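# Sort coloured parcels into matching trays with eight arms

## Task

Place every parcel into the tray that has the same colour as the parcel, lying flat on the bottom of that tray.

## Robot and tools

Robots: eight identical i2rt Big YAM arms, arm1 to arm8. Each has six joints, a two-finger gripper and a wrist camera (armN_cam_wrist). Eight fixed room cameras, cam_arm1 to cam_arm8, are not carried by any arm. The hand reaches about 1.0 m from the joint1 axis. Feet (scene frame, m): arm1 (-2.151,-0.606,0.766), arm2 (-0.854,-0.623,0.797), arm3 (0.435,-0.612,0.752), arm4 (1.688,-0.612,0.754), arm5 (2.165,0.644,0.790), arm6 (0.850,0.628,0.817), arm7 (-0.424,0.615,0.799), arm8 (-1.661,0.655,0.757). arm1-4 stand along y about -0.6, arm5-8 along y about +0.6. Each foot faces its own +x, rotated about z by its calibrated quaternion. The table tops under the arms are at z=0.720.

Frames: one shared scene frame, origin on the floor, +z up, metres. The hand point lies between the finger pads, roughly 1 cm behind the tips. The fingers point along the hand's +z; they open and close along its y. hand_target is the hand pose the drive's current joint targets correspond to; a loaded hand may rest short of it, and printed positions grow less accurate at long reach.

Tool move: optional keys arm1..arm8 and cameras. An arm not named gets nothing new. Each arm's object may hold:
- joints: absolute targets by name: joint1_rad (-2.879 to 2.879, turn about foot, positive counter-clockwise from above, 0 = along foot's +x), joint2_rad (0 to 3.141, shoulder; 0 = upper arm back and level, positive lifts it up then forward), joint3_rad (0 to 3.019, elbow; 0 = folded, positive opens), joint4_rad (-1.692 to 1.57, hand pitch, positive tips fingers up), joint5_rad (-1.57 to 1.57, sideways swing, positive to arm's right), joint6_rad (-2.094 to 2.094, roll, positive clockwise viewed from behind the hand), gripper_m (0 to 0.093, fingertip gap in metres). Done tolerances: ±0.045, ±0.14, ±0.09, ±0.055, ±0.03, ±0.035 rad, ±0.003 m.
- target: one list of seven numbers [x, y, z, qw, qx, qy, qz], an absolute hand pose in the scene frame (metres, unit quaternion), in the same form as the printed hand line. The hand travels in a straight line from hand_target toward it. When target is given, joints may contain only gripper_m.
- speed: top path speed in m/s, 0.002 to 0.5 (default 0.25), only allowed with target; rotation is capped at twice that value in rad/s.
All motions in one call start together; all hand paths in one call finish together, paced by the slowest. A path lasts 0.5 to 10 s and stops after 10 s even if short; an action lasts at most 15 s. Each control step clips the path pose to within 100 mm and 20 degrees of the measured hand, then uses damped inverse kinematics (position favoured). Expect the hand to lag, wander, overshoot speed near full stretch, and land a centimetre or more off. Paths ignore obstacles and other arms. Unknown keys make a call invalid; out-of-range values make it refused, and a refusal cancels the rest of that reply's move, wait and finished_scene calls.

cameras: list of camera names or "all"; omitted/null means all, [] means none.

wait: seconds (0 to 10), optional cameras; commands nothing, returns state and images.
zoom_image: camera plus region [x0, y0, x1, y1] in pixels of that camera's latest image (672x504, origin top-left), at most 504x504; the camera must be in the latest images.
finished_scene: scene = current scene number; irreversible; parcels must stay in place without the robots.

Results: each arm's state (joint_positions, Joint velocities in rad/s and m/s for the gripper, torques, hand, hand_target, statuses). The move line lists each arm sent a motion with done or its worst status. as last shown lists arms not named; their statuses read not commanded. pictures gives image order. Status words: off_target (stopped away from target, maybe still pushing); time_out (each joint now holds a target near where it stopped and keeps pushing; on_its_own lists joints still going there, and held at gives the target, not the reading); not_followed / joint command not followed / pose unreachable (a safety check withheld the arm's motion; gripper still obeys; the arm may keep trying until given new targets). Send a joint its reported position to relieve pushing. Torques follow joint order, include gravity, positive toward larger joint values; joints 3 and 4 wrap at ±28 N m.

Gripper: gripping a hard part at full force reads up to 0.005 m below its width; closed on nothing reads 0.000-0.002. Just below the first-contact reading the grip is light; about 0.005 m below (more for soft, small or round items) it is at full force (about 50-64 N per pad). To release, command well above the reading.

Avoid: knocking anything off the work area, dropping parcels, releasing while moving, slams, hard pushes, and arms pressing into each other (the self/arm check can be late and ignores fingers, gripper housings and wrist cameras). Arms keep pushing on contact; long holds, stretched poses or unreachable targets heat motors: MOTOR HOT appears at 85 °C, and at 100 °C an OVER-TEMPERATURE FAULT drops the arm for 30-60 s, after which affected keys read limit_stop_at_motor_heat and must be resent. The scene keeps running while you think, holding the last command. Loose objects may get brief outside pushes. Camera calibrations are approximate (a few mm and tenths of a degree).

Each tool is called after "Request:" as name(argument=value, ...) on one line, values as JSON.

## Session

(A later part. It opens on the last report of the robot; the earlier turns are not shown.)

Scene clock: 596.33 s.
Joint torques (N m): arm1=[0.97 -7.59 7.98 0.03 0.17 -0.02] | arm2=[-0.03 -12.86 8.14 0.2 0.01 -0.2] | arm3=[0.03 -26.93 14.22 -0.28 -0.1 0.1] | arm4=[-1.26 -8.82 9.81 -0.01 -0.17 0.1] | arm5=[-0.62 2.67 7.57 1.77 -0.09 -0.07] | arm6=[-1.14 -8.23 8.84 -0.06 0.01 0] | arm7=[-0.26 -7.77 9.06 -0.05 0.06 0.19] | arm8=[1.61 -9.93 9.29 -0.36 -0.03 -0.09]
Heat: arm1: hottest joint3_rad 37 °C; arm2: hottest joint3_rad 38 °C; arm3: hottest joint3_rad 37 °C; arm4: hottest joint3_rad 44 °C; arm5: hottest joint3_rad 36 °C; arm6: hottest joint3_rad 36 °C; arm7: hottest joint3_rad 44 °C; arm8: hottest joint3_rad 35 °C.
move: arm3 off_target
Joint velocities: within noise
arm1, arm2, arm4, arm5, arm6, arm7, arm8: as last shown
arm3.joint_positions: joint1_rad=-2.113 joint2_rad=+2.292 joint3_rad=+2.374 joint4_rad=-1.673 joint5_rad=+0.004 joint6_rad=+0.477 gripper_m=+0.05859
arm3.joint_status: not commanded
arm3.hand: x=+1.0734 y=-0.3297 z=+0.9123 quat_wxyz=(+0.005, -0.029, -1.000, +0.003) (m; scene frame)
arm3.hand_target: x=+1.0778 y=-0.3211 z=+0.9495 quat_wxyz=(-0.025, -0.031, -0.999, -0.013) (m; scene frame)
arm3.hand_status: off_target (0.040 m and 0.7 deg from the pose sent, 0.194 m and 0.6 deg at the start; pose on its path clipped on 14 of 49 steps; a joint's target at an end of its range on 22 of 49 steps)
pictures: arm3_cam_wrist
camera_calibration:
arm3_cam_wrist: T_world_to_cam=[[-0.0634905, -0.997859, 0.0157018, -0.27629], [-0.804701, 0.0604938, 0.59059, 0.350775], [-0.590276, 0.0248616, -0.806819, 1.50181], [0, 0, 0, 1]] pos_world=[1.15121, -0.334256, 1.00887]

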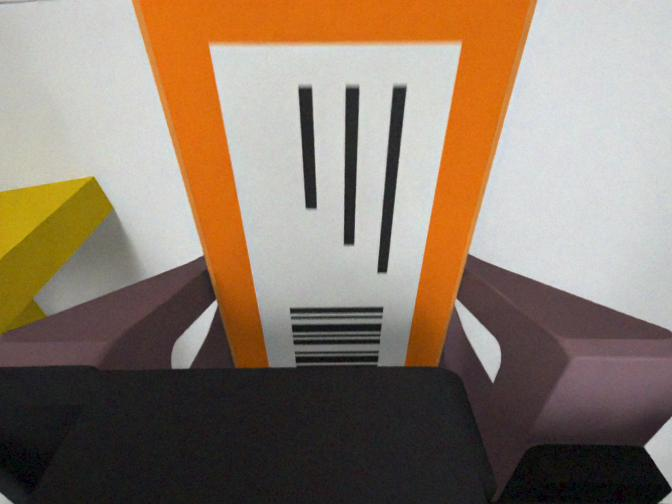

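Request:
move(arm3={"joints":{"joint2_rad":1.25,"joint3_rad":1.35,"joint4_rad":-1.66}}, cameras=[])

Request:
move(arm3={"joints":{"joint1_rad":-1.22,"joint6_rad":0.2}}, cameras=[])

Request:
move(arm3={"target":[0.6,0.0,0.9,0,-0.707,0.707,0],"speed":0.35}, cameras=[])

Request:
move(arm3={"target":[0.6,0.0,0.752,0,-0.707,0.707,0],"speed":0.15}, cameras=["cam_arm3","cam_arm6"])

Scene clock: 608.87 s.
Joint torques (N m): arm1=[0.85 -7.41 8.1 0.09 0.2 -0.05] | arm2=[-0.09 -12.86 8.16 0.18 0.01 -0.2] | arm3=[0.21 -9.76 9.76 0.38 -0.1 0.09] | arm4=[-1.26 -8.76 9.8 -0.01 -0.18 0.1] | arm5=[-0.09 2.78 7.43 1.85 -0.11 -0.11] | arm6=[-1.14 -8.18 8.84 -0.08 0.01 0] | arm7=[-0.32 -7.65 9.09 -0.14 0.08 0.18] | arm8=[1.67 -9.88 9.28 -0.42 -0.02 -0.09]
Heat: arm1: hottest joint3_rad 36 °C; arm2: hottest joint3_rad 38 °C; arm3: hottest joint2_rad 36 °C; arm4: hottest joint3_rad 44 °C; arm5: hottest joint3_rad 36 °C; arm6: hottest joint3_rad 36 °C; arm7: hottest joint3_rad 43 °C; arm8: hottest joint3_rad 35 °C.
move: arm3 done
Joint velocities: within noise
arm1.joint_positions: joint1_rad=-1.538 joint2_rad=+1.252 joint3_rad=+1.358 joint4_rad=-1.654 joint5_rad=+0.005 joint6_rad=+0.233 gripper_m=+0.08489
arm1.joint_status: not commanded
arm1.hand: x=-2.2880 y=-0.9291 z=+1.0751 quat_wxyz=(-0.011, -0.890, -0.456, +0.011) (m; scene frame)
arm1.hand_target: x=-2.2886 y=-0.9249 z=+1.0724 quat_wxyz=(-0.006, -0.891, -0.454, +0.007) (m; scene frame)
arm1.hand_status: not commanded
arm2, arm4, arm5, arm6, arm8: as last shown
arm3.joint_positions: joint1_rad=-2.113 joint2_rad=+1.252 joint3_rad=+1.343 joint4_rad=-1.666 joint5_rad=+0.004 joint6_rad=+0.477 gripper_m=+0.05859
arm3.joint_status: all done
arm3.hand: x=+0.7512 y=-0.4735 z=+1.0546 quat_wxyz=(-0.002, -0.029, -1.000, +0.000) (m; scene frame)
arm3.hand_target: x=+0.7522 y=-0.4696 z=+1.0578 quat_wxyz=(-0.008, -0.031, -0.999, -0.004) (m; scene frame)
arm3.hand_status: not commanded
arm7.joint_positions: joint1_rad=+2.193 joint2_rad=+1.250 joint3_rad=+1.361 joint4_rad=-1.653 joint5_rad=-0.002 joint6_rad=+0.167 gripper_m=+0.08495
arm7.joint_status: not commanded
arm7.hand: x=-0.4172 y=+0.9675 z=+1.1083 quat_wxyz=(-0.009, +0.639, -0.769, -0.013) (m; scene frame)
arm7.hand_target: x=-0.4176 y=+0.9636 z=+1.1038 quat_wxyz=(-0.004, +0.637, -0.771, -0.005) (m; scene frame)
arm7.hand_status: not commanded
pictures: none
No camera images: "cameras" was empty.

Scene clock: 610.40 s.
Joint torques (N m): arm1=[1.03 -7.88 7.95 0.09 0.15 0] | arm2=[-0.09 -12.86 8.16 0.2 0.01 -0.2] | arm3=[0.32 -10.05 9.73 0.39 -0.1 -0.21] | arm4=[-1.26 -8.76 9.81 -0.02 -0.17 0.1] | arm5=[-0.26 2.67 7.56 1.89 -0.08 -0.03] | arm6=[-1.14 -8.18 8.83 -0.06 0.01 0] | arm7=[-0.21 -7.53 9.02 -0.08 0.05 0.17] | arm8=[1.61 -9.82 9.35 -0.29 -0.03 -0.11]
Heat: arm1: hottest joint3_rad 36 °C; arm2: hottest joint3_rad 38 °C; arm3: hottest joint2_rad 36 °C; arm4: hottest joint3_rad 44 °C; arm5: hottest joint3_rad 36 °C; arm6: hottest joint3_rad 36 °C; arm7: hottest joint3_rad 43 °C; arm8: hottest joint3_rad 35 °C.
move: arm3 done
Joint velocities: within noise
arm1, arm2, arm4, arm5, arm6, arm7, arm8: as last shown
arm3.joint_positions: joint1_rad=-1.232 joint2_rad=+1.252 joint3_rad=+1.343 joint4_rad=-1.666 joint5_rad=+0.003 joint6_rad=+0.216 gripper_m=+0.05860
arm3.joint_status: all done
arm3.hand: x=+0.5278 y=-0.2795 z=+1.0545 quat_wxyz=(-0.003, +0.515, -0.857, +0.001) (m; scene frame)
arm3.hand_target: x=+0.5243 y=-0.2759 z=+1.0576 quat_wxyz=(-0.009, +0.527, -0.850, -0.004) (m; scene frame)
arm3.hand_status: not commanded
pictures: none
No camera images: "cameras" was empty.

Scene clock: 612.40 s.
Joint torques (N m): arm1=[0.97 -7.3 8.06 0.1 0.17 0] | arm2=[-0.09 -12.86 8.16 0.2 0.01 -0.2] | arm3=[-0.09 -22.36 14.13 -0.25 -0.28 -0.19] | arm4=[-1.2 -8.76 9.81 -0.01 -0.18 0.1] | arm5=[-0.73 3.43 7.6 1.92 -0.08 -0.03] | arm6=[-1.14 -8.18 8.85 -0.06 0.01 0] | arm7=[-0.21 -7.65 9.06 -0.12 0.07 0.18] | arm8=[1.79 -9.76 9.28 -0.36 -0.02 -0.11]
Heat: arm1: hottest joint3_rad 36 °C; arm2: hottest joint3_rad 38 °C; arm3: hottest joint2_rad 36 °C; arm4: hottest joint3_rad 44 °C; arm5: hottest joint3_rad 36 °C; arm6: hottest joint3_rad 36 °C; arm7: hottest joint3_rad 43 °C; arm8: hottest joint3_rad 35 °C.
move: arm3 off_target
Joint velocities: within noise
arm1, arm2, arm4, arm5, arm6, arm7, arm8: as last shown
arm3.joint_positions: joint1_rad=-1.232 joint2_rad=+2.047 joint3_rad=+1.867 joint4_rad=-1.444 joint5_rad=+0.000 joint6_rad=-0.247 gripper_m=+0.05860
arm3.joint_status: not commanded
arm3.hand: x=+0.6012 y=-0.0170 z=+0.8779 quat_wxyz=(+0.019, +0.698, -0.716, +0.013) (m; scene frame)
arm3.hand_target: x=+0.5996 y=-0.0012 z=+0.9002 quat_wxyz=(-0.001, +0.707, -0.707, +0.000) (m; scene frame)
arm3.hand_status: off_target (0.028 m and 3.0 deg from the pose sent, 0.327 m and 28.0 deg at the start)
pictures: none
No camera images: "cameras" was empty.

Scene clock: 614.07 s.
Joint torques (N m): arm1=[1.2 -7.53 8.02 0.09 0.19 0.01] | arm2=[-0.09 -12.86 8.16 0.2 0.01 -0.2] | arm3=[0.03 -22.24 8.73 0.61 -0.24 -0.21] | arm4=[-1.2 -8.82 9.81 -0.02 -0.17 0.1] | arm5=[0.26 2.96 7.25 1.87 -0.09 -0.04] | arm6=[-1.08 -8.23 8.85 -0.05 0.01 0] | arm7=[-0.03 -7.53 9.05 -0.02 0.07 0.18] | arm8=[1.79 -9.82 9.29 -0.32 -0.02 -0.1]
Heat: arm1: hottest joint3_rad 36 °C; arm2: hottest joint3_rad 38 °C; arm3: hottest joint2_rad 36 °C; arm4: hottest joint3_rad 44 °C; arm5: hottest joint3_rad 36 °C; arm6: hottest joint3_rad 36 °C; arm7: hottest joint3_rad 43 °C; arm8: hottest joint3_rad 35 °C.
move: arm3 done
Joint velocities: within noise
arm1, arm5, arm6, arm7: as last shown
arm2.joint_positions: joint1_rad=-0.496 joint2_rad=+1.418 joint3_rad=+1.521 joint4_rad=-1.650 joint5_rad=+0.000 joint6_rad=-0.501 gripper_m=+0.08995
arm2.joint_status: not commanded
arm2.hand: x=-1.0213 y=-0.2413 z=+1.1064 quat_wxyz=(-0.009, +0.947, -0.322, -0.008) (m; scene frame)
arm2.hand_target: x=-1.0189 y=-0.2426 z=+1.1052 quat_wxyz=(-0.005, +0.948, -0.317, -0.003) (m; scene frame)
arm2.hand_status: not commanded
arm3.joint_positions: joint1_rad=-1.232 joint2_rad=+2.159 joint3_rad=+1.716 joint4_rad=-1.147 joint5_rad=-0.001 joint6_rad=-0.248 gripper_m=+0.05860
arm3.joint_status: not commanded
arm3.hand: x=+0.6045 y=-0.0060 z=+0.7544 quat_wxyz=(+0.004, +0.698, -0.716, +0.004) (m; scene frame)
arm3.hand_target: x=+0.5999 y=-0.0002 z=+0.7519 quat_wxyz=(+0.000, +0.707, -0.707, +0.000) (m; scene frame)
arm3.hand_status: done (0.008 m and 1.6 deg from the pose sent, 0.127 m and 3.0 deg at the start)
arm4.joint_positions: joint1_rad=+0.816 joint2_rad=+1.409 joint3_rad=+1.526 joint4_rad=-1.653 joint5_rad=+0.016 joint6_rad=-0.393 gripper_m=+0.08992
arm4.joint_status: not commanded
arm4.hand: x=+1.6132 y=-0.2002 z=+1.0644 quat_wxyz=(-0.011, +0.882, -0.471, -0.008) (m; scene frame)
arm4.hand_target: x=+1.6193 y=-0.2000 z=+1.0579 quat_wxyz=(-0.001, +0.877, -0.480, -0.001) (m; scene frame)
arm4.hand_status: not commanded
arm8.joint_positions: joint1_rad=+1.202 joint2_rad=+1.407 joint3_rad=+1.524 joint4_rad=-1.654 joint5_rad=-0.002 joint6_rad=-0.186 gripper_m=+0.08995
arm8.joint_status: not commanded
arm8.hand: x=-1.4286 y=+0.3121 z=+1.0718 quat_wxyz=(-0.015, -0.385, -0.923, +0.009) (m; scene frame)
arm8.hand_target: x=-1.4293 y=+0.3114 z=+1.0653 quat_wxyz=(-0.005, -0.382, -0.924, +0.004) (m; scene frame)
arm8.hand_status: not commanded
pictures: cam_arm3, cam_arm6

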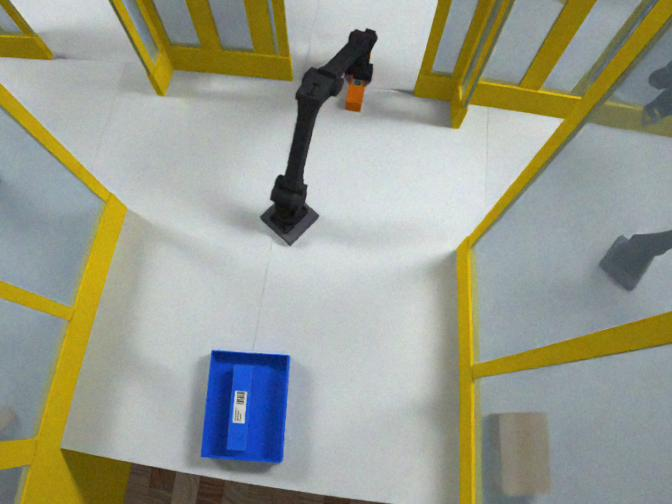

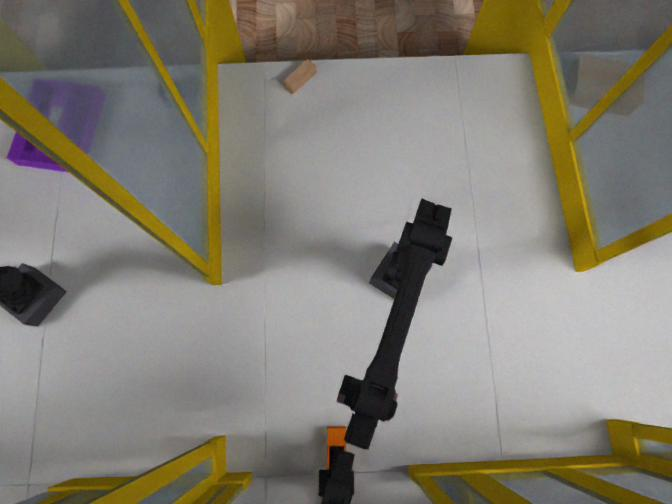

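Request:
move(arm3={"joints":{"gripper_m":0.088}}, cameras=[])

Request:
move(arm3={"target":[0.604,-0.01,0.92,0,-0.698,0.716,0],"speed":0.4}, cameras=[])

Request:
move(arm3={"joints":{"joint2_rad":1.1,"joint3_rad":1.25,"joint4_rad":-1.66}}, cameras=[])

Request:
move(arm3={"joints":{"joint1_rad":-2.1}}, arm6={"target":[0.604,0.015,0.86,0,-0.716,-0.698,0]}, cameras=["arm6_cam_wrist"])

Scene clock: 625.80 s.
Joint torques (N m): arm1=[0.97 -7.59 8.09 0.03 0.2 -0.01] | arm2=[-0.09 -12.86 8.16 0.21 0.01 -0.2] | arm3=[-0.09 -22.18 8.72 0.59 -0.24 -0.22] | arm4=[-1.26 -8.76 9.81 -0.02 -0.17 0.1] | arm5=[-0.26 3.14 7.45 1.85 -0.11 -0.03] | arm6=[-1.08 -8.18 8.85 -0.08 0.01 0] | arm7=[0.03 -7.59 9.05 -0.08 0.06 0.19] | arm8=[1.85 -9.88 9.26 -0.32 -0.02 -0.1]
Heat: arm1: hottest joint3_rad 36 °C; arm2: hottest joint3_rad 38 °C; arm3: hottest joint2_rad 38 °C; arm4: hottest joint3_rad 45 °C; arm5: hottest joint3_rad 36 °C; arm6: hottest joint3_rad 36 °C; arm7: hottest joint3_rad 43 °C; arm8: hottest joint3_rad 35 °C.
move: arm3 done
Joint velocities: within noise
arm1, arm2, arm4, arm5, arm6, arm7, arm8: as last shown
arm3.joint_positions: joint1_rad=-1.232 joint2_rad=+2.159 joint3_rad=+1.716 joint4_rad=-1.147 joint5_rad=-0.001 joint6_rad=-0.248 gripper_m=+0.08785
arm3.joint_status: all done
arm3.hand: x=+0.6045 y=-0.0060 z=+0.7544 quat_wxyz=(+0.004, +0.698, -0.716, +0.004) (m; scene frame)
arm3.hand_target: x=+0.5999 y=-0.0002 z=+0.7519 quat_wxyz=(+0.000, +0.707, -0.707, +0.000) (m; scene frame)
arm3.hand_status: not commanded
pictures: none
No camera images: "cameras" was empty.

Scene clock: 627.30 s.
Joint torques (N m): arm1=[1.14 -8 7.98 0.08 0.16 0.02] | arm2=[-0.09 -12.92 8.16 0.21 0.01 -0.2] | arm3=[-0.91 -21.07 14.13 -0.35 -0.24 -0.07] | arm4=[-1.26 -8.76 9.81 -0.02 -0.18 0.1] | arm5=[-0.26 3.14 7.54 1.87 -0.09 -0.06] | arm6=[-1.08 -8.23 8.87 -0.06 0.01 0] | arm7=[-0.15 -7.59 9.09 -0.1 0.07 0.18] | arm8=[1.85 -9.88 9.35 -0.34 -0.01 -0.09]
Heat: arm1: hottest joint3_rad 36 °C; arm2: hottest joint3_rad 38 °C; arm3: hottest joint2_rad 38 °C; arm4: hottest joint3_rad 45 °C; arm5: hottest joint3_rad 36 °C; arm6: hottest joint3_rad 36 °C; arm7: hottest joint3_rad 43 °C; arm8: hottest joint3_rad 35 °C.
move: arm3 off_target
Joint velocities: within noise
arm1, arm2, arm4, arm6, arm7, arm8: as last shown
arm3.joint_positions: joint1_rad=-1.232 joint2_rad=+2.013 joint3_rad=+1.871 joint4_rad=-1.478 joint5_rad=-0.001 joint6_rad=-0.248 gripper_m=+0.08797
arm3.joint_status: not commanded
arm3.hand: x=+0.5989 y=-0.0239 z=+0.9001 quat_wxyz=(+0.018, +0.698, -0.716, +0.012) (m; scene frame)
arm3.hand_target: x=+0.6036 y=-0.0111 z=+0.9201 quat_wxyz=(+0.000, +0.698, -0.716, +0.000) (m; scene frame)
arm3.hand_status: off_target (0.025 m and 2.4 deg from the pose sent, 0.166 m and 0.7 deg at the start; pose on its path clipped on 11 of 45 steps)
arm5.joint_positions: joint1_rad=+0.693 joint2_rad=+0.625 joint3_rad=+1.427 joint4_rad=-1.371 joint5_rad=+0.120 joint6_rad=-0.097 gripper_m=+0.09397
arm5.joint_status: not commanded
arm5.hand: x=+1.9484 y=+0.5651 z=+1.3386 quat_wxyz=(+0.026, +0.854, +0.203, -0.479) (m; scene frame)
arm5.hand_target: x=+1.9510 y=+0.5646 z=+1.3511 quat_wxyz=(+0.030, +0.847, +0.203, -0.491) (m; scene frame)
arm5.hand_status: not commanded
pictures: none
No camera images: "cameras" was empty.

Scene clock: 628.93 s.
Joint torques (N m): arm1=[0.67 -7.53 8.05 0.1 0.17 -0.01] | arm2=[-0.09 -12.86 8.16 0.2 0.01 -0.21] | arm3=[-0.85 -7.94 9.37 0.06 -0.24 -0.06] | arm4=[-1.2 -8.76 9.81 -0.02 -0.17 0.1] | arm5=[-0.62 2.96 7.42 1.8 -0.07 -0.01] | arm6=[-1.08 -8.18 8.85 -0.06 0.01 -0.01] | arm7=[-0.21 -7.65 9.09 -0.09 0.07 0.21] | arm8=[1.55 -10.23 9.32 -0.39 -0.03 -0.11]
Heat: arm1: hottest joint3_rad 36 °C; arm2: hottest joint3_rad 38 °C; arm3: hottest joint2_rad 37 °C; arm4: hottest joint3_rad 45 °C; arm5: hottest joint3_rad 36 °C; arm6: hottest joint3_rad 36 °C; arm7: hottest joint3_rad 43 °C; arm8: hottest joint3_rad 35 °C.
move: arm3 done
Joint velocities: within noise
arm1, arm2, arm4, arm5, arm7, arm8: as last shown
arm3.joint_positions: joint1_rad=-1.232 joint2_rad=+1.103 joint3_rad=+1.248 joint4_rad=-1.654 joint5_rad=-0.001 joint6_rad=-0.248 gripper_m=+0.08797
arm3.joint_status: all done
arm3.hand: x=+0.5157 y=-0.3200 z=+1.0626 quat_wxyz=(-0.030, +0.698, -0.715, -0.016) (m; scene frame)
arm3.hand_target: x=+0.5156 y=-0.3218 z=+1.0643 quat_wxyz=(-0.029, +0.698, -0.715, -0.017) (m; scene frame)
arm3.hand_status: not commanded
arm6.joint_positions: joint1_rad=-1.331 joint2_rad=+1.417 joint3_rad=+1.515 joint4_rad=-1.653 joint5_rad=+0.000 joint6_rad=-0.009 gripper_m=+0.08993
arm6.joint_status: not commanded
arm6.hand: x=+0.6967 y=+0.2428 z=+1.1241 quat_wxyz=(-0.004, -0.825, -0.565, +0.007) (m; scene frame)
arm6.hand_target: x=+0.6943 y=+0.2440 z=+1.1246 quat_wxyz=(-0.003, -0.829, -0.559, +0.004) (m; scene frame)
arm6.hand_status: not commanded
pictures: none
No camera images: "cameras" was empty.

Scene clock: 631.37 s.
Joint torques (N m): arm1=[0.79 -7.65 8.03 0.06 0.17 0] | arm2=[-0.03 -12.86 8.16 0.21 0.01 -0.2] | arm3=[-1.55 -8 9.37 0.05 -0.22 -0.06] | arm4=[-1.26 -8.76 9.81 -0.02 -0.18 0.1] | arm5=[-0.21 2.78 7.43 1.81 -0.09 -0.04] | arm6=[-0.85 -16.73 12.16 -0.14 -0.02 -0.19] | arm7=[-0.26 -7.59 9.05 -0.08 0.07 0.19] | arm8=[1.9 -9.99 9.32 -0.32 -0.01 -0.1]
Heat: arm1: hottest joint3_rad 36 °C; arm2: hottest joint3_rad 38 °C; arm3: hottest joint2_rad 37 °C; arm4: hottest joint3_rad 45 °C; arm5: hottest joint3_rad 36 °C; arm6: hottest joint3_rad 36 °C; arm7: hottest joint3_rad 43 °C; arm8: hottest joint3_rad 35 °C.
move: arm3 done; arm6 off_target
Joint velocities: within noise
arm1, arm2, arm4, arm5, arm7, arm8: as last shown
arm3.joint_positions: joint1_rad=-2.087 joint2_rad=+1.103 joint3_rad=+1.248 joint4_rad=-1.654 joint5_rad=-0.001 joint6_rad=-0.247 gripper_m=+0.08798
arm3.joint_status: all done
arm3.hand: x=+0.7089 y=-0.4827 z=+1.0628 quat_wxyz=(-0.034, +0.339, -0.940, -0.005) (m; scene frame)
arm3.hand_target: x=+0.7089 y=-0.4868 z=+1.0644 quat_wxyz=(-0.034, +0.333, -0.942, -0.006) (m; scene frame)
arm3.hand_status: not commanded
arm6.joint_positions: joint1_rad=-1.331 joint2_rad=+2.177 joint3_rad=+1.830 joint4_rad=-1.263 joint5_rad=+0.001 joint6_rad=-0.346 gripper_m=+0.08993
arm6.joint_status: not commanded
arm6.hand: x=+0.6124 y=+0.0312 z=+0.8445 quat_wxyz=(+0.009, -0.718, -0.696, -0.018) (m; scene frame)
arm6.hand_target: x=+0.6043 y=+0.0159 z=+0.8605 quat_wxyz=(+0.000, -0.716, -0.698, +0.001) (m; scene frame)
arm6.hand_status: off_target (0.024 m and 2.3 deg from the pose sent, 0.361 m and 19.7 deg at the start)
pictures: arm6_cam_wrist
camera_calibration:
arm6_cam_wrist: T_world_to_cam=[[-0.999673, 0.0248409, -0.00607368, 0.615135], [0.0160911, 0.795621, 0.605581, -0.540281], [0.0198755, 0.605285, -0.795761, 0.765308], [0, 0, 0, 1]] pos_world=[0.608417, -0.0486506, 0.939921]

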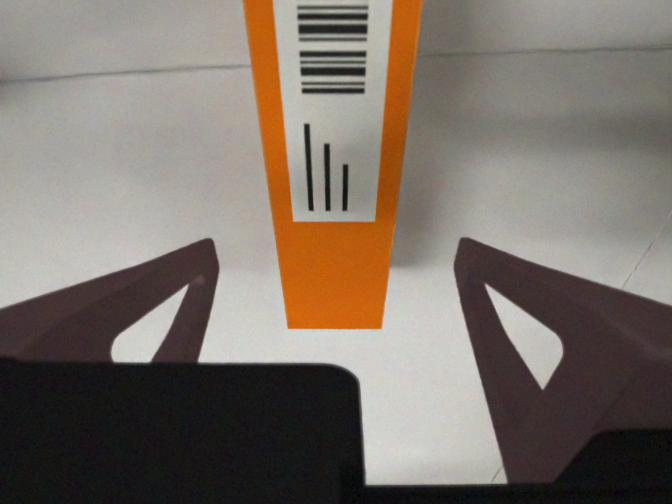

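Request:
move(arm6={"target":[0.611,0.01,0.756,0,-0.716,-0.698,0],"speed":0.2}, cameras=[])

Request:
move(arm6={"joints":{"gripper_m":0.045}}, cameras=["arm6_cam_wrist"])

Request:
move(arm6={"target":[0.61,0.02,0.94,0,-0.716,-0.698,0]}, cameras=[])

Request:
move(arm6={"joints":{"joint2_rad":1.3,"joint3_rad":1.4,"joint4_rad":-1.66}}, cameras=[])

Request:
move(arm6={"joints":{"joint1_rad":0.19,"joint6_rad":0}}, arm3={"joints":{"joint1_rad":-2.6}}, cameras=["cam_arm6"])

Request:
move(arm6={"target":[1.5,0.33,0.9,0,0.2164,0.9763,0],"speed":0.35}, cameras=[])

Request:
move(arm6={"target":[1.5,0.33,0.752,0,0.2164,0.9763,0],"speed":0.15}, cameras=["cam_arm6","cam_arm5"])

Scene clock: 649.33 s.
Joint torques (N m): arm1=[0.62 -7.65 7.92 0.08 0.17 0] | arm2=[-0.09 -12.86 8.16 0.2 0.01 -0.21] | arm3=[-1.55 -7.88 9.39 0.02 -0.23 -0.07] | arm4=[-1.2 -8.76 9.83 -0.01 -0.17 0.1] | arm5=[-0.5 2.96 7.51 1.72 -0.1 -0.05] | arm6=[0.15 -17.79 8.1 0.54 -0.04 -0.06] | arm7=[-0.21 -7.77 9.09 -0.1 0.05 0.18] | arm8=[1.67 -9.7 9.33 -0.39 -0.01 -0.11]
Heat: arm1: hottest joint3_rad 36 °C; arm2: hottest joint3_rad 38 °C; arm3: hottest joint2_rad 35 °C; arm4: hottest joint3_rad 45 °C; arm5: hottest joint3_rad 36 °C; arm6: hottest joint3_rad 38 °C; arm7: hottest joint3_rad 42 °C; arm8: hottest joint3_rad 35 °C.
move: arm6 off_target
Joint velocities: within noise
arm1.joint_positions: joint1_rad=-1.538 joint2_rad=+1.252 joint3_rad=+1.358 joint4_rad=-1.654 joint5_rad=+0.005 joint6_rad=+0.233 gripper_m=+0.08489
arm1.joint_status: not commanded
arm1.hand: x=-2.2880 y=-0.9291 z=+1.0751 quat_wxyz=(-0.011, -0.890, -0.456, +0.011) (m; scene frame)
arm1.hand_target: x=-2.2886 y=-0.9249 z=+1.0724 quat_wxyz=(-0.006, -0.891, -0.454, +0.007) (m; scene frame)
arm1.hand_status: not commanded
arm2, arm3, arm4, arm5, arm8: as last shown
arm6.joint_positions: joint1_rad=-1.331 joint2_rad=+2.309 joint3_rad=+1.802 joint4_rad=-1.090 joint5_rad=+0.001 joint6_rad=-0.347 gripper_m=+0.08993
arm6.joint_status: not commanded
arm6.hand: x=+0.6081 y=+0.0204 z=+0.7508 quat_wxyz=(+0.006, -0.718, -0.696, -0.012) (m; scene frame)
arm6.hand_target: x=+0.6110 y=+0.0102 z=+0.7562 quat_wxyz=(+0.000, -0.716, -0.698, +0.000) (m; scene frame)
arm6.hand_status: off_target (0.012 m and 1.5 deg from the pose sent, 0.091 m and 2.3 deg at the start)
arm7.joint_positions: joint1_rad=+2.193 joint2_rad=+1.250 joint3_rad=+1.361 joint4_rad=-1.653 joint5_rad=-0.002 joint6_rad=+0.167 gripper_m=+0.08495
arm7.joint_status: not commanded
arm7.hand: x=-0.4172 y=+0.9675 z=+1.1083 quat_wxyz=(-0.009, +0.639, -0.769, -0.013) (m; scene frame)
arm7.hand_target: x=-0.4176 y=+0.9636 z=+1.1038 quat_wxyz=(-0.004, +0.637, -0.771, -0.005) (m; scene frame)
arm7.hand_status: not commanded
pictures: none
No camera images: "cameras" was empty.

Scene clock: 649.93 s.
Joint torques (N m): arm1=[1.14 -7.36 8.02 0.13 0.16 0] | arm2=[-0.09 -12.86 8.16 0.21 0.01 -0.2] | arm3=[-1.67 -8 9.37 0.05 -0.22 -0.06] | arm4=[-1.26 -8.76 9.81 -0.01 -0.17 0.1] | arm5=[0.38 3.02 7.47 1.84 -0.06 -0.03] | arm6=[0.09 -17.85 8.17 0.53 -0.03 -0.05] | arm7=[-0.21 -7.59 9.07 -0.12 0.06 0.2] | arm8=[1.73 -9.99 9.29 -0.35 -0.02 -0.1]
Heat: arm1: hottest joint3_rad 36 °C; arm2: hottest joint3_rad 38 °C; arm3: hottest joint2_rad 35 °C; arm4: hottest joint3_rad 45 °C; arm5: hottest joint3_rad 36 °C; arm6: hottest joint3_rad 38 °C; arm7: hottest joint3_rad 42 °C; arm8: hottest joint3_rad 35 °C.
move: arm6 off_target
Joint velocities: within noise
arm1, arm2, arm3, arm4, arm5, arm7, arm8: as last shown
arm6.joint_positions: joint1_rad=-1.331 joint2_rad=+2.309 joint3_rad=+1.802 joint4_rad=-1.089 joint5_rad=+0.001 joint6_rad=-0.347 gripper_m=+0.05938
arm6.joint_status: gripper_m off_target (ended at +0.05941, target +0.04500)
arm6.hand: x=+0.6081 y=+0.0203 z=+0.7508 quat_wxyz=(+0.006, -0.718, -0.696, -0.011) (m; scene frame)
arm6.hand_target: x=+0.6109 y=+0.0101 z=+0.7562 quat_wxyz=(+0.000, -0.716, -0.698, +0.000) (m; scene frame)
arm6.hand_status: not commanded
pictures: arm6_cam_wrist
camera_calibration:
arm6_cam_wrist: T_world_to_cam=[[-0.999701, 0.0244084, -0.00119731, 0.606855], [0.0189055, 0.803504, 0.594998, -0.468716], [0.015485, 0.594798, -0.803726, 0.70624], [0, 0, 0, 1]] pos_world=[0.604599, -0.0582671, 0.847235]

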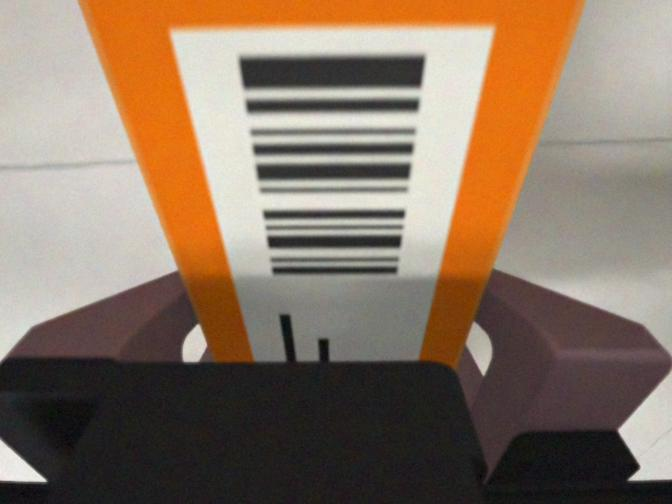

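Scene clock: 651.53 s.
Joint torques (N m): arm1=[1.03 -7.88 8.05 -0.06 0.16 0.01] | arm2=[-0.09 -12.92 8.16 0.2 0.01 -0.21] | arm3=[-1.73 -7.94 9.39 0.06 -0.22 -0.06] | arm4=[-1.26 -8.76 9.83 -0.02 -0.18 0.1] | arm5=[-0.09 2.73 7.36 1.91 -0.08 -0.04] | arm6=[-0.5 -17.96 12.67 -0.25 -0.02 -0.12] | arm7=[-0.21 -7.59 9.07 -0.08 0.05 0.2] | arm8=[1.73 -9.82 9.32 -0.38 -0.03 -0.11]
Heat: arm1: hottest joint3_rad 36 °C; arm2: hottest joint3_rad 38 °C; arm3: hottest joint2_rad 35 °C; arm4: hottest joint3_rad 45 °C; arm5: hottest joint3_rad 36 °C; arm6: hottest joint3_rad 38 °C; arm7: hottest joint3_rad 42 °C; arm8: hottest joint3_rad 35 °C.
move: arm6 off_target
Joint velocities: within noise
arm1, arm2, arm3, arm4, arm5, arm7, arm8: as last shown
arm6.joint_positions: joint1_rad=-1.331 joint2_rad=+2.121 joint3_rad=+1.916 joint4_rad=-1.424 joint5_rad=+0.000 joint6_rad=-0.347 gripper_m=+0.05938
arm6.joint_status: not commanded
arm6.hand: x=+0.6145 y=+0.0362 z=+0.9117 quat_wxyz=(+0.012, -0.718, -0.696, -0.026) (m; scene frame)
arm6.hand_target: x=+0.6105 y=+0.0214 z=+0.9402 quat_wxyz=(+0.000, -0.716, -0.698, +0.000) (m; scene frame)
arm6.hand_status: off_target (0.033 m and 3.3 deg from the pose sent, 0.189 m and 1.5 deg at the start)
pictures: none
No camera images: "cameras" was empty.

Scene clock: 653.13 s.
Joint torques (N m): arm1=[0.97 -7.65 8.05 0.06 0.19 0] | arm2=[-0.03 -12.86 8.16 0.2 0.01 -0.21] | arm3=[-1.73 -7.94 9.39 0.03 -0.22 -0.07] | arm4=[-1.2 -8.76 9.81 -0.01 -0.17 0.1] | arm5=[-0.44 2.9 7.39 1.85 -0.12 -0.03] | arm6=[-0.38 -7.24 8.85 -0.02 -0.02 -0.12] | arm7=[-0.21 -7.65 8.99 -0.06 0.07 0.19] | arm8=[1.61 -9.93 9.21 -0.38 0 -0.09]
Heat: arm1: hottest joint3_rad 36 °C; arm2: hottest joint3_rad 38 °C; arm3: hottest joint2_rad 34 °C; arm4: hottest joint3_rad 45 °C; arm5: hottest joint3_rad 36 °C; arm6: hottest joint3_rad 38 °C; arm7: hottest joint3_rad 42 °C; arm8: hottest joint3_rad 35 °C.
move: arm6 done
Joint velocities: within noise
arm1, arm3, arm5, arm7: as last shown
arm2.joint_positions: joint1_rad=-0.496 joint2_rad=+1.418 joint3_rad=+1.521 joint4_rad=-1.650 joint5_rad=+0.000 joint6_rad=-0.501 gripper_m=+0.08995
arm2.joint_status: not commanded
arm2.hand: x=-1.0213 y=-0.2413 z=+1.1064 quat_wxyz=(-0.009, +0.947, -0.322, -0.008) (m; scene frame)
arm2.hand_target: x=-1.0189 y=-0.2426 z=+1.1052 quat_wxyz=(-0.005, +0.948, -0.317, -0.003) (m; scene frame)
arm2.hand_status: not commanded
arm4.joint_positions: joint1_rad=+0.816 joint2_rad=+1.409 joint3_rad=+1.526 joint4_rad=-1.653 joint5_rad=+0.016 joint6_rad=-0.393 gripper_m=+0.08992
arm4.joint_status: not commanded
arm4.hand: x=+1.6132 y=-0.2002 z=+1.0644 quat_wxyz=(-0.011, +0.882, -0.471, -0.008) (m; scene frame)
arm4.hand_target: x=+1.6193 y=-0.2000 z=+1.0579 quat_wxyz=(-0.001, +0.877, -0.480, -0.001) (m; scene frame)
arm4.hand_status: not commanded
arm6.joint_positions: joint1_rad=-1.331 joint2_rad=+1.304 joint3_rad=+1.394 joint4_rad=-1.655 joint5_rad=+0.000 joint6_rad=-0.347 gripper_m=+0.05938
arm6.joint_status: all done
arm6.hand: x=+0.7135 y=+0.2851 z=+1.1194 quat_wxyz=(-0.001, -0.718, -0.696, +0.003) (m; scene frame)
arm6.hand_target: x=+0.7147 y=+0.2855 z=+1.1230 quat_wxyz=(-0.002, -0.716, -0.698, +0.005) (m; scene frame)
arm6.hand_status: not commanded
arm8.joint_positions: joint1_rad=+1.202 joint2_rad=+1.407 joint3_rad=+1.524 joint4_rad=-1.654 joint5_rad=-0.002 joint6_rad=-0.186 gripper_m=+0.08995
arm8.joint_status: not commanded
arm8.hand: x=-1.4286 y=+0.3121 z=+1.0718 quat_wxyz=(-0.015, -0.385, -0.923, +0.009) (m; scene frame)
arm8.hand_target: x=-1.4293 y=+0.3114 z=+1.0653 quat_wxyz=(-0.005, -0.382, -0.924, +0.004) (m; scene frame)
arm8.hand_status: not commanded
pictures: none
No camera images: "cameras" was empty.

Scene clock: 654.93 s.
Joint torques (N m): arm1=[0.73 -7.77 7.99 0.08 0.17 0.02] | arm2=[-0.09 -12.86 8.16 0.2 0.01 -0.2] | arm3=[-1.55 -8.06 9.39 0.06 -0.2 -0.07] | arm4=[-1.2 -8.76 9.81 -0.01 -0.17 0.1] | arm5=[-0.5 2.78 7.43 1.8 -0.07 -0.03] | arm6=[-0.62 -7.3 8.91 -0.01 0.11 0.02] | arm7=[-0.09 -7.47 9.03 -0.09 0.06 0.18] | arm8=[1.85 -9.76 9.25 -0.27 -0.02 -0.11]
Heat: arm1: hottest joint3_rad 36 °C; arm2: hottest joint3_rad 38 °C; arm3: hottest joint2_rad 34 °C; arm4: hottest joint3_rad 45 °C; arm5: hottest joint3_rad 36 °C; arm6: hottest joint3_rad 37 °C; arm7: hottest joint3_rad 42 °C; arm8: hottest joint3_rad 35 °C.
move: arm3 done; arm6 done
Joint velocities: arm1=[within noise] | arm2=[within noise] | arm3=[within noise] | arm4=[0.005 -0.015 0.002 0.002 0.154 0.066 -0.001] | arm5=[within noise] | arm6=[within noise] | arm7=[within noise] | arm8=[within noise]
arm1, arm2, arm4, arm5, arm7, arm8: as last shown
arm3.joint_positions: joint1_rad=-2.586 joint2_rad=+1.103 joint3_rad=+1.248 joint4_rad=-1.654 joint5_rad=-0.002 joint6_rad=-0.247 gripper_m=+0.08799
arm3.joint_status: all done
arm3.hand: x=+0.7379 y=-0.6305 z=+1.0621 quat_wxyz=(-0.033, +0.096, -0.995, +0.001) (m; scene frame)
arm3.hand_target: x=+0.7360 y=-0.6342 z=+1.0637 quat_wxyz=(-0.033, +0.090, -0.995, +0.000) (m; scene frame)
arm3.hand_status: not commanded
arm6.joint_positions: joint1_rad=+0.190 joint2_rad=+1.304 joint3_rad=+1.394 joint4_rad=-1.655 joint5_rad=-0.002 joint6_rad=-0.009 gripper_m=+0.05937
arm6.joint_status: all done
arm6.hand: x=+1.1866 y=+0.4749 z=+1.1193 quat_wxyz=(-0.003, -0.208, -0.978, +0.000) (m; scene frame)
arm6.hand_target: x=+1.1857 y=+0.4750 z=+1.1229 quat_wxyz=(-0.005, -0.212, -0.977, +0.001) (m; scene frame)
arm6.hand_status: not commanded
pictures: cam_arm6

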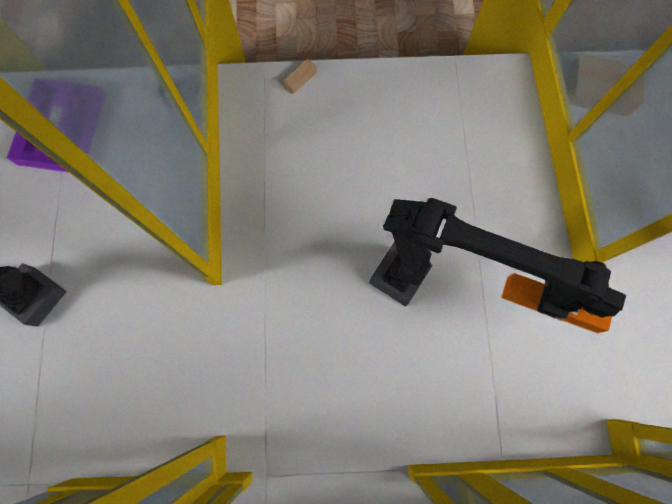

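Scene clock: 657.33 s.
Joint torques (N m): arm1=[0.97 -7.65 8.01 0.12 0.17 0.01] | arm2=[-0.03 -12.86 8.16 0.21 0.01 -0.2] | arm3=[-1.67 -7.88 9.4 0.05 -0.2 -0.07] | arm4=[-1.2 -8.82 9.81 -0.02 -0.18 0.1] | arm5=[-0.03 3.19 7.42 1.83 -0.1 -0.02] | arm6=[-0.79 -18.08 13.26 -0.23 0.11 0] | arm7=[-0.15 -7.41 9.07 -0.03 0.06 0.19] | arm8=[1.55 -9.93 9.29 -0.38 -0.03 -0.1]
Heat: arm1: hottest joint3_rad 36 °C; arm2: hottest joint3_rad 38 °C; arm3: hottest joint2_rad 34 °C; arm4: hottest joint3_rad 45 °C; arm5: hottest joint3_rad 36 °C; arm6: hottest joint3_rad 38 °C; arm7: hottest joint3_rad 42 °C; arm8: hottest joint3_rad 35 °C.
move: arm6 off_target
Joint velocities: within noise
arm1, arm2, arm3, arm4, arm7, arm8: as last shown
arm5.joint_positions: joint1_rad=+0.693 joint2_rad=+0.625 joint3_rad=+1.427 joint4_rad=-1.371 joint5_rad=+0.120 joint6_rad=-0.097 gripper_m=+0.09397
arm5.joint_status: not commanded
arm5.hand: x=+1.9484 y=+0.5651 z=+1.3386 quat_wxyz=(+0.026, +0.854, +0.203, -0.479) (m; scene frame)
arm5.hand_target: x=+1.9510 y=+0.5646 z=+1.3511 quat_wxyz=(+0.030, +0.847, +0.203, -0.491) (m; scene frame)
arm5.hand_status: not commanded
arm6.joint_positions: joint1_rad=+0.190 joint2_rad=+2.322 joint3_rad=+2.198 joint4_rad=-1.485 joint5_rad=-0.002 joint6_rad=-0.003 gripper_m=+0.05937
arm6.joint_status: not commanded
arm6.hand: x=+1.4868 y=+0.3380 z=+0.8849 quat_wxyz=(+0.019, -0.211, -0.977, -0.005) (m; scene frame)
arm6.hand_target: x=+1.4990 y=+0.3305 z=+0.9001 quat_wxyz=(-0.001, -0.216, -0.976, +0.000) (m; scene frame)
arm6.hand_status: off_target (0.022 m and 2.3 deg from the pose sent, 0.409 m and 1.1 deg at the start)
pictures: none
No camera images: "cameras" was empty.

Scene clock: 658.97 s.
Joint torques (N m): arm1=[0.79 -7.53 8.01 0.1 0.17 0.02] | arm2=[-0.09 -12.86 8.16 0.2 0.01 -0.2] | arm3=[-1.73 -8 9.37 0.02 -0.21 -0.06] | arm4=[-1.26 -8.76 9.83 -0.02 -0.17 0.1] | arm5=[-0.09 2.73 7.46 1.8 -0.06 -0.05] | arm6=[-0.73 -18.9 8.42 0.66 0.11 -0.01] | arm7=[-0.15 -7.65 9.02 -0.13 0.07 0.2] | arm8=[1.67 -9.82 9.29 -0.35 -0.02 -0.1]
Heat: arm1: hottest joint3_rad 36 °C; arm2: hottest joint3_rad 38 °C; arm3: hottest joint2_rad 34 °C; arm4: hottest joint3_rad 45 °C; arm5: hottest joint3_rad 37 °C; arm6: hottest joint3_rad 38 °C; arm7: hottest joint3_rad 42 °C; arm8: hottest joint3_rad 35 °C.
move: arm6 done
Joint velocities: within noise
arm1, arm2, arm3, arm4, arm5, arm7, arm8: as last shown
arm6.joint_positions: joint1_rad=+0.190 joint2_rad=+2.451 joint3_rad=+2.083 joint4_rad=-1.221 joint5_rad=-0.002 joint6_rad=-0.002 gripper_m=+0.05937
arm6.joint_status: not commanded
arm6.hand: x=+1.4953 y=+0.3341 z=+0.7530 quat_wxyz=(+0.009, -0.211, -0.977, -0.003) (m; scene frame)
arm6.hand_target: x=+1.4999 y=+0.3301 z=+0.7521 quat_wxyz=(+0.000, -0.216, -0.976, +0.000) (m; scene frame)
arm6.hand_status: done (0.006 m and 1.2 deg from the pose sent, 0.134 m and 2.3 deg at the start)
pictures: cam_arm5, cam_arm6

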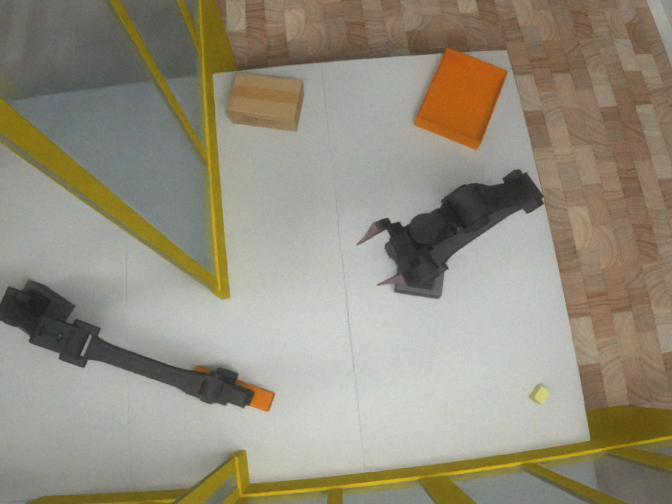

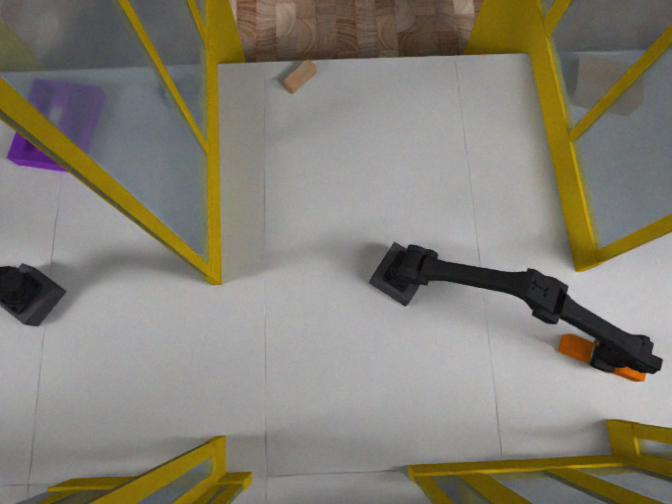

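Request:
move(arm6={"joints":{"gripper_m":0.088}}, arm5={"joints":{"joint2_rad":1.25,"joint3_rad":1.35,"joint4_rad":-1.66,"joint5_rad":0,"joint6_rad":0,"gripper_m":0.09}}, cameras=[])

Request:
move(arm6={"target":[1.49,0.335,0.93,0,0.2164,0.9763,0],"speed":0.4}, cameras=[])

Request:
move(arm6={"joints":{"joint2_rad":1.25,"joint3_rad":1.35,"joint4_rad":-1.66}}, cameras=[])

Request:
move(arm6={"joints":{"joint1_rad":-1.0}}, arm5={"target":[1.495,0.334,0.86,0,0.977,-0.211,0],"speed":0.35}, cameras=["arm5_cam_wrist"])

Scene clock: 674.20 s.
Joint torques (N m): arm1=[0.91 -7.53 7.95 0.1 0.2 -0.01] | arm2=[-0.03 -12.86 8.16 0.2 0.01 -0.2] | arm3=[-1.67 -8 9.37 0.05 -0.2 -0.07] | arm4=[-1.2 -8.82 9.81 -0.01 -0.17 0.1] | arm5=[0.09 -8 7.92 -0.28 -0.24 0.04] | arm6=[-0.79 -18.84 8.43 0.57 0.11 -0.01] | arm7=[-0.15 -7.53 8.99 -0.1 0.07 0.19] | arm8=[1.73 -9.88 9.29 -0.38 -0.01 -0.09]
Heat: arm1: hottest joint3_rad 35 °C; arm2: hottest joint3_rad 38 °C; arm3: hottest joint2_rad 33 °C; arm4: hottest joint3_rad 45 °C; arm5: hottest joint3_rad 37 °C; arm6: hottest joint3_rad 37 °C; arm7: hottest joint3_rad 42 °C; arm8: hottest joint3_rad 35 °C.
move: arm5 done; arm6 done
Joint velocities: within noise
arm1, arm2, arm3, arm4, arm7, arm8: as last shown
arm5.joint_positions: joint1_rad=+0.693 joint2_rad=+1.262 joint3_rad=+1.331 joint4_rad=-1.650 joint5_rad=+0.002 joint6_rad=-0.010 gripper_m=+0.09014
arm5.joint_status: all done
arm5.hand: x=+1.8454 y=+0.4964 z=+1.0806 quat_wxyz=(-0.005, +0.976, +0.219, +0.007) (m; scene frame)
arm5.hand_target: x=+1.8469 y=+0.4942 z=+1.0919 quat_wxyz=(-0.001, +0.976, +0.218, -0.003) (m; scene frame)
arm5.hand_status: not commanded
arm6.joint_positions: joint1_rad=+0.190 joint2_rad=+2.451 joint3_rad=+2.083 joint4_rad=-1.217 joint5_rad=-0.002 joint6_rad=-0.002 gripper_m=+0.08788
arm6.joint_status: all done
arm6.hand: x=+1.4961 y=+0.3337 z=+0.7530 quat_wxyz=(+0.007, -0.211, -0.977, -0.002) (m; scene frame)
arm6.hand_target: x=+1.5000 y=+0.3300 z=+0.7521 quat_wxyz=(+0.000, -0.216, -0.976, +0.000) (m; scene frame)
arm6.hand_status: not commanded
pictures: none
No camera images: "cameras" was empty.

Scene clock: 675.73 s.
Joint torques (N m): arm1=[0.97 -7.47 8.09 0.16 0.16 0.01] | arm2=[-0.09 -12.86 8.16 0.2 0.01 -0.2] | arm3=[-1.61 -8.06 9.4 0.06 -0.2 -0.06] | arm4=[-1.26 -8.76 9.81 -0.02 -0.17 0.1] | arm5=[-0.44 -8.35 7.95 -0.24 -0.21 0.04] | arm6=[-0.73 -18.78 13.11 -0.24 0.1 -0.01] | arm7=[-0.15 -7.65 9.06 -0.08 0.08 0.19] | arm8=[1.73 -9.58 9.28 -0.36 -0.02 -0.11]
Heat: arm1: hottest joint3_rad 35 °C; arm2: hottest joint3_rad 38 °C; arm3: hottest joint2_rad 33 °C; arm4: hottest joint3_rad 45 °C; arm5: hottest joint3_rad 37 °C; arm6: hottest joint3_rad 37 °C; arm7: hottest joint3_rad 42 °C; arm8: hottest joint3_rad 35 °C.
move: arm6 off_target
Joint velocities: within noise
arm1.joint_positions: joint1_rad=-1.538 joint2_rad=+1.252 joint3_rad=+1.358 joint4_rad=-1.654 joint5_rad=+0.005 joint6_rad=+0.233 gripper_m=+0.08489
arm1.joint_status: not commanded
arm1.hand: x=-2.2880 y=-0.9291 z=+1.0751 quat_wxyz=(-0.011, -0.890, -0.456, +0.011) (m; scene frame)
arm1.hand_target: x=-2.2886 y=-0.9249 z=+1.0724 quat_wxyz=(-0.006, -0.891, -0.454, +0.007) (m; scene frame)
arm1.hand_status: not commanded
arm2, arm3, arm4, arm5, arm8: as last shown
arm6.joint_positions: joint1_rad=+0.190 joint2_rad=+2.284 joint3_rad=+2.185 joint4_rad=-1.523 joint5_rad=-0.002 joint6_rad=-0.002 gripper_m=+0.08788
arm6.joint_status: not commanded
arm6.hand: x=+1.4768 y=+0.3426 z=+0.9061 quat_wxyz=(+0.025, -0.211, -0.977, -0.006) (m; scene frame)
arm6.hand_target: x=+1.4887 y=+0.3356 z=+0.9301 quat_wxyz=(+0.000, -0.216, -0.976, +0.000) (m; scene frame)
arm6.hand_status: off_target (0.028 m and 3.0 deg from the pose sent, 0.177 m and 1.0 deg at the start; pose on its path clipped on 10 of 46 steps)
arm7.joint_positions: joint1_rad=+2.193 joint2_rad=+1.250 joint3_rad=+1.361 joint4_rad=-1.653 joint5_rad=-0.002 joint6_rad=+0.167 gripper_m=+0.08495
arm7.joint_status: not commanded
arm7.hand: x=-0.4172 y=+0.9675 z=+1.1083 quat_wxyz=(-0.009, +0.639, -0.769, -0.013) (m; scene frame)
arm7.hand_target: x=-0.4176 y=+0.9636 z=+1.1038 quat_wxyz=(-0.004, +0.637, -0.771, -0.005) (m; scene frame)
arm7.hand_status: not commanded
pictures: none
No camera images: "cameras" was empty.

Scene clock: 677.40 s.
Joint torques (N m): arm1=[1.14 -7.53 8.08 0.1 0.2 -0.01] | arm2=[-0.03 -12.86 8.16 0.21 0.01 -0.2] | arm3=[-1.79 -8 9.39 0.03 -0.2 -0.06] | arm4=[-1.2 -8.76 9.81 -0.01 -0.18 0.1] | arm5=[-0.21 -7.88 7.92 -0.08 -0.2 0.03] | arm6=[-0.73 -7.59 8.68 0.03 0.11 0] | arm7=[-0.21 -7.53 9.05 -0.06 0.06 0.2] | arm8=[1.32 -9.76 9.28 -0.38 0 -0.11]
Heat: arm1: hottest joint3_rad 35 °C; arm2: hottest joint3_rad 38 °C; arm3: hottest joint2_rad 33 °C; arm4: hottest joint3_rad 45 °C; arm5: hottest joint3_rad 37 °C; arm6: hottest joint3_rad 37 °C; arm7: hottest joint3_rad 42 °C; arm8: hottest joint3_rad 35 °C.
move: arm6 done
Joint velocities: within noise
arm1, arm2, arm3, arm4, arm5, arm7, arm8: as last shown
arm6.joint_positions: joint1_rad=+0.190 joint2_rad=+1.266 joint3_rad=+1.347 joint4_rad=-1.656 joint5_rad=-0.002 joint6_rad=-0.002 gripper_m=+0.08788
arm6.joint_status: all done
arm6.hand: x=+1.1712 y=+0.4819 z=+1.1144 quat_wxyz=(+0.002, -0.211, -0.977, -0.001) (m; scene frame)
arm6.hand_target: x=+1.1681 y=+0.4824 z=+1.1207 quat_wxyz=(-0.005, -0.216, -0.976, +0.001) (m; scene frame)
arm6.hand_status: not commanded
pictures: none
No camera images: "cameras" was empty.

Scene clock: 680.27 s.
Joint torques (N m): arm1=[1.14 -7.65 7.95 0.13 0.18 -0.01] | arm2=[-0.09 -12.86 8.17 0.2 0.01 -0.21] | arm3=[-1.61 -8 9.39 0.05 -0.2 -0.06] | arm4=[-1.26 -8.76 9.81 -0.02 -0.17 0.1] | arm5=[-0.62 -21.48 10.25 -0.17 0.05 0.05] | arm6=[-1.32 -7.59 8.68 0.03 0.01 -0.02] | arm7=[-0.15 -7.59 9.03 -0.09 0.06 0.19] | arm8=[1.73 -9.99 9.28 -0.34 -0.02 -0.12]
Heat: arm1: hottest joint3_rad 35 °C; arm2: hottest joint3_rad 38 °C; arm3: hottest joint2_rad 33 °C; arm4: hottest joint3_rad 45 °C; arm5: hottest joint3_rad 37 °C; arm6: hottest joint3_rad 37 °C; arm7: hottest joint3_rad 42 °C; arm8: hottest joint3_rad 35 °C.
move: arm5 off_target; arm6 done
Joint velocities: within noise
arm1, arm2, arm3, arm4, arm7, arm8: as last shown
arm5.joint_positions: joint1_rad=+0.693 joint2_rad=+2.426 joint3_rad=+2.365 joint4_rad=-1.538 joint5_rad=-0.006 joint6_rad=+0.848 gripper_m=+0.09014
arm5.joint_status: not commanded
arm5.hand: x=+1.5051 y=+0.3389 z=+0.8446 quat_wxyz=(-0.009, +0.978, -0.207, +0.014) (m; scene frame)
arm5.hand_target: x=+1.4957 y=+0.3344 z=+0.8600 quat_wxyz=(+0.000, +0.977, -0.211, +0.000) (m; scene frame)
arm5.hand_status: off_target (0.019 m and 2.0 deg from the pose sent, 0.445 m and 49.7 deg at the start)
arm6.joint_positions: joint1_rad=-0.991 joint2_rad=+1.266 joint3_rad=+1.347 joint4_rad=-1.656 joint5_rad=+0.000 joint6_rad=+0.000 gripper_m=+0.08789
arm6.joint_status: all done
arm6.hand: x=+0.8365 y=+0.2760 z=+1.1145 quat_wxyz=(+0.001, -0.720, -0.694, -0.001) (m; scene frame)
arm6.hand_target: x=+0.8336 y=+0.2792 z=+1.1208 quat_wxyz=(-0.004, -0.726, -0.688, +0.004) (m; scene frame)
arm6.hand_status: not commanded
pictures: arm5_cam_wrist
camera_calibration:
arm5_cam_wrist: T_world_to_cam=[[0.413924, 0.909829, 0.029624, -0.955235], [0.727455, -0.350167, 0.590078, -1.46699], [0.547244, -0.222698, -0.806802, 0.0573867], [0, 0, 0, 1]] pos_world=[1.43116, 0.368191, 0.940234]

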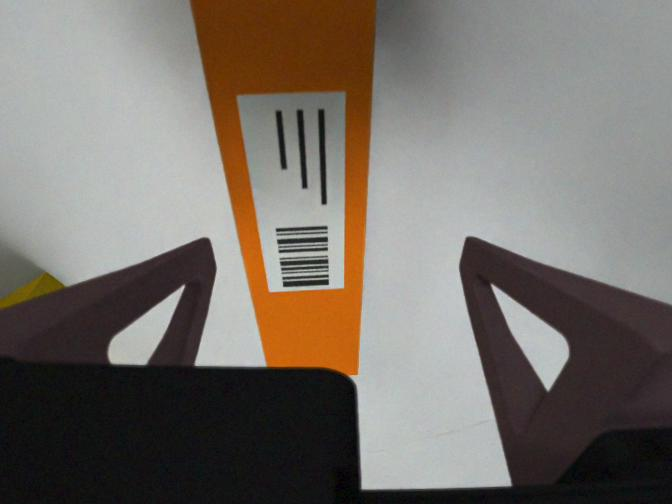

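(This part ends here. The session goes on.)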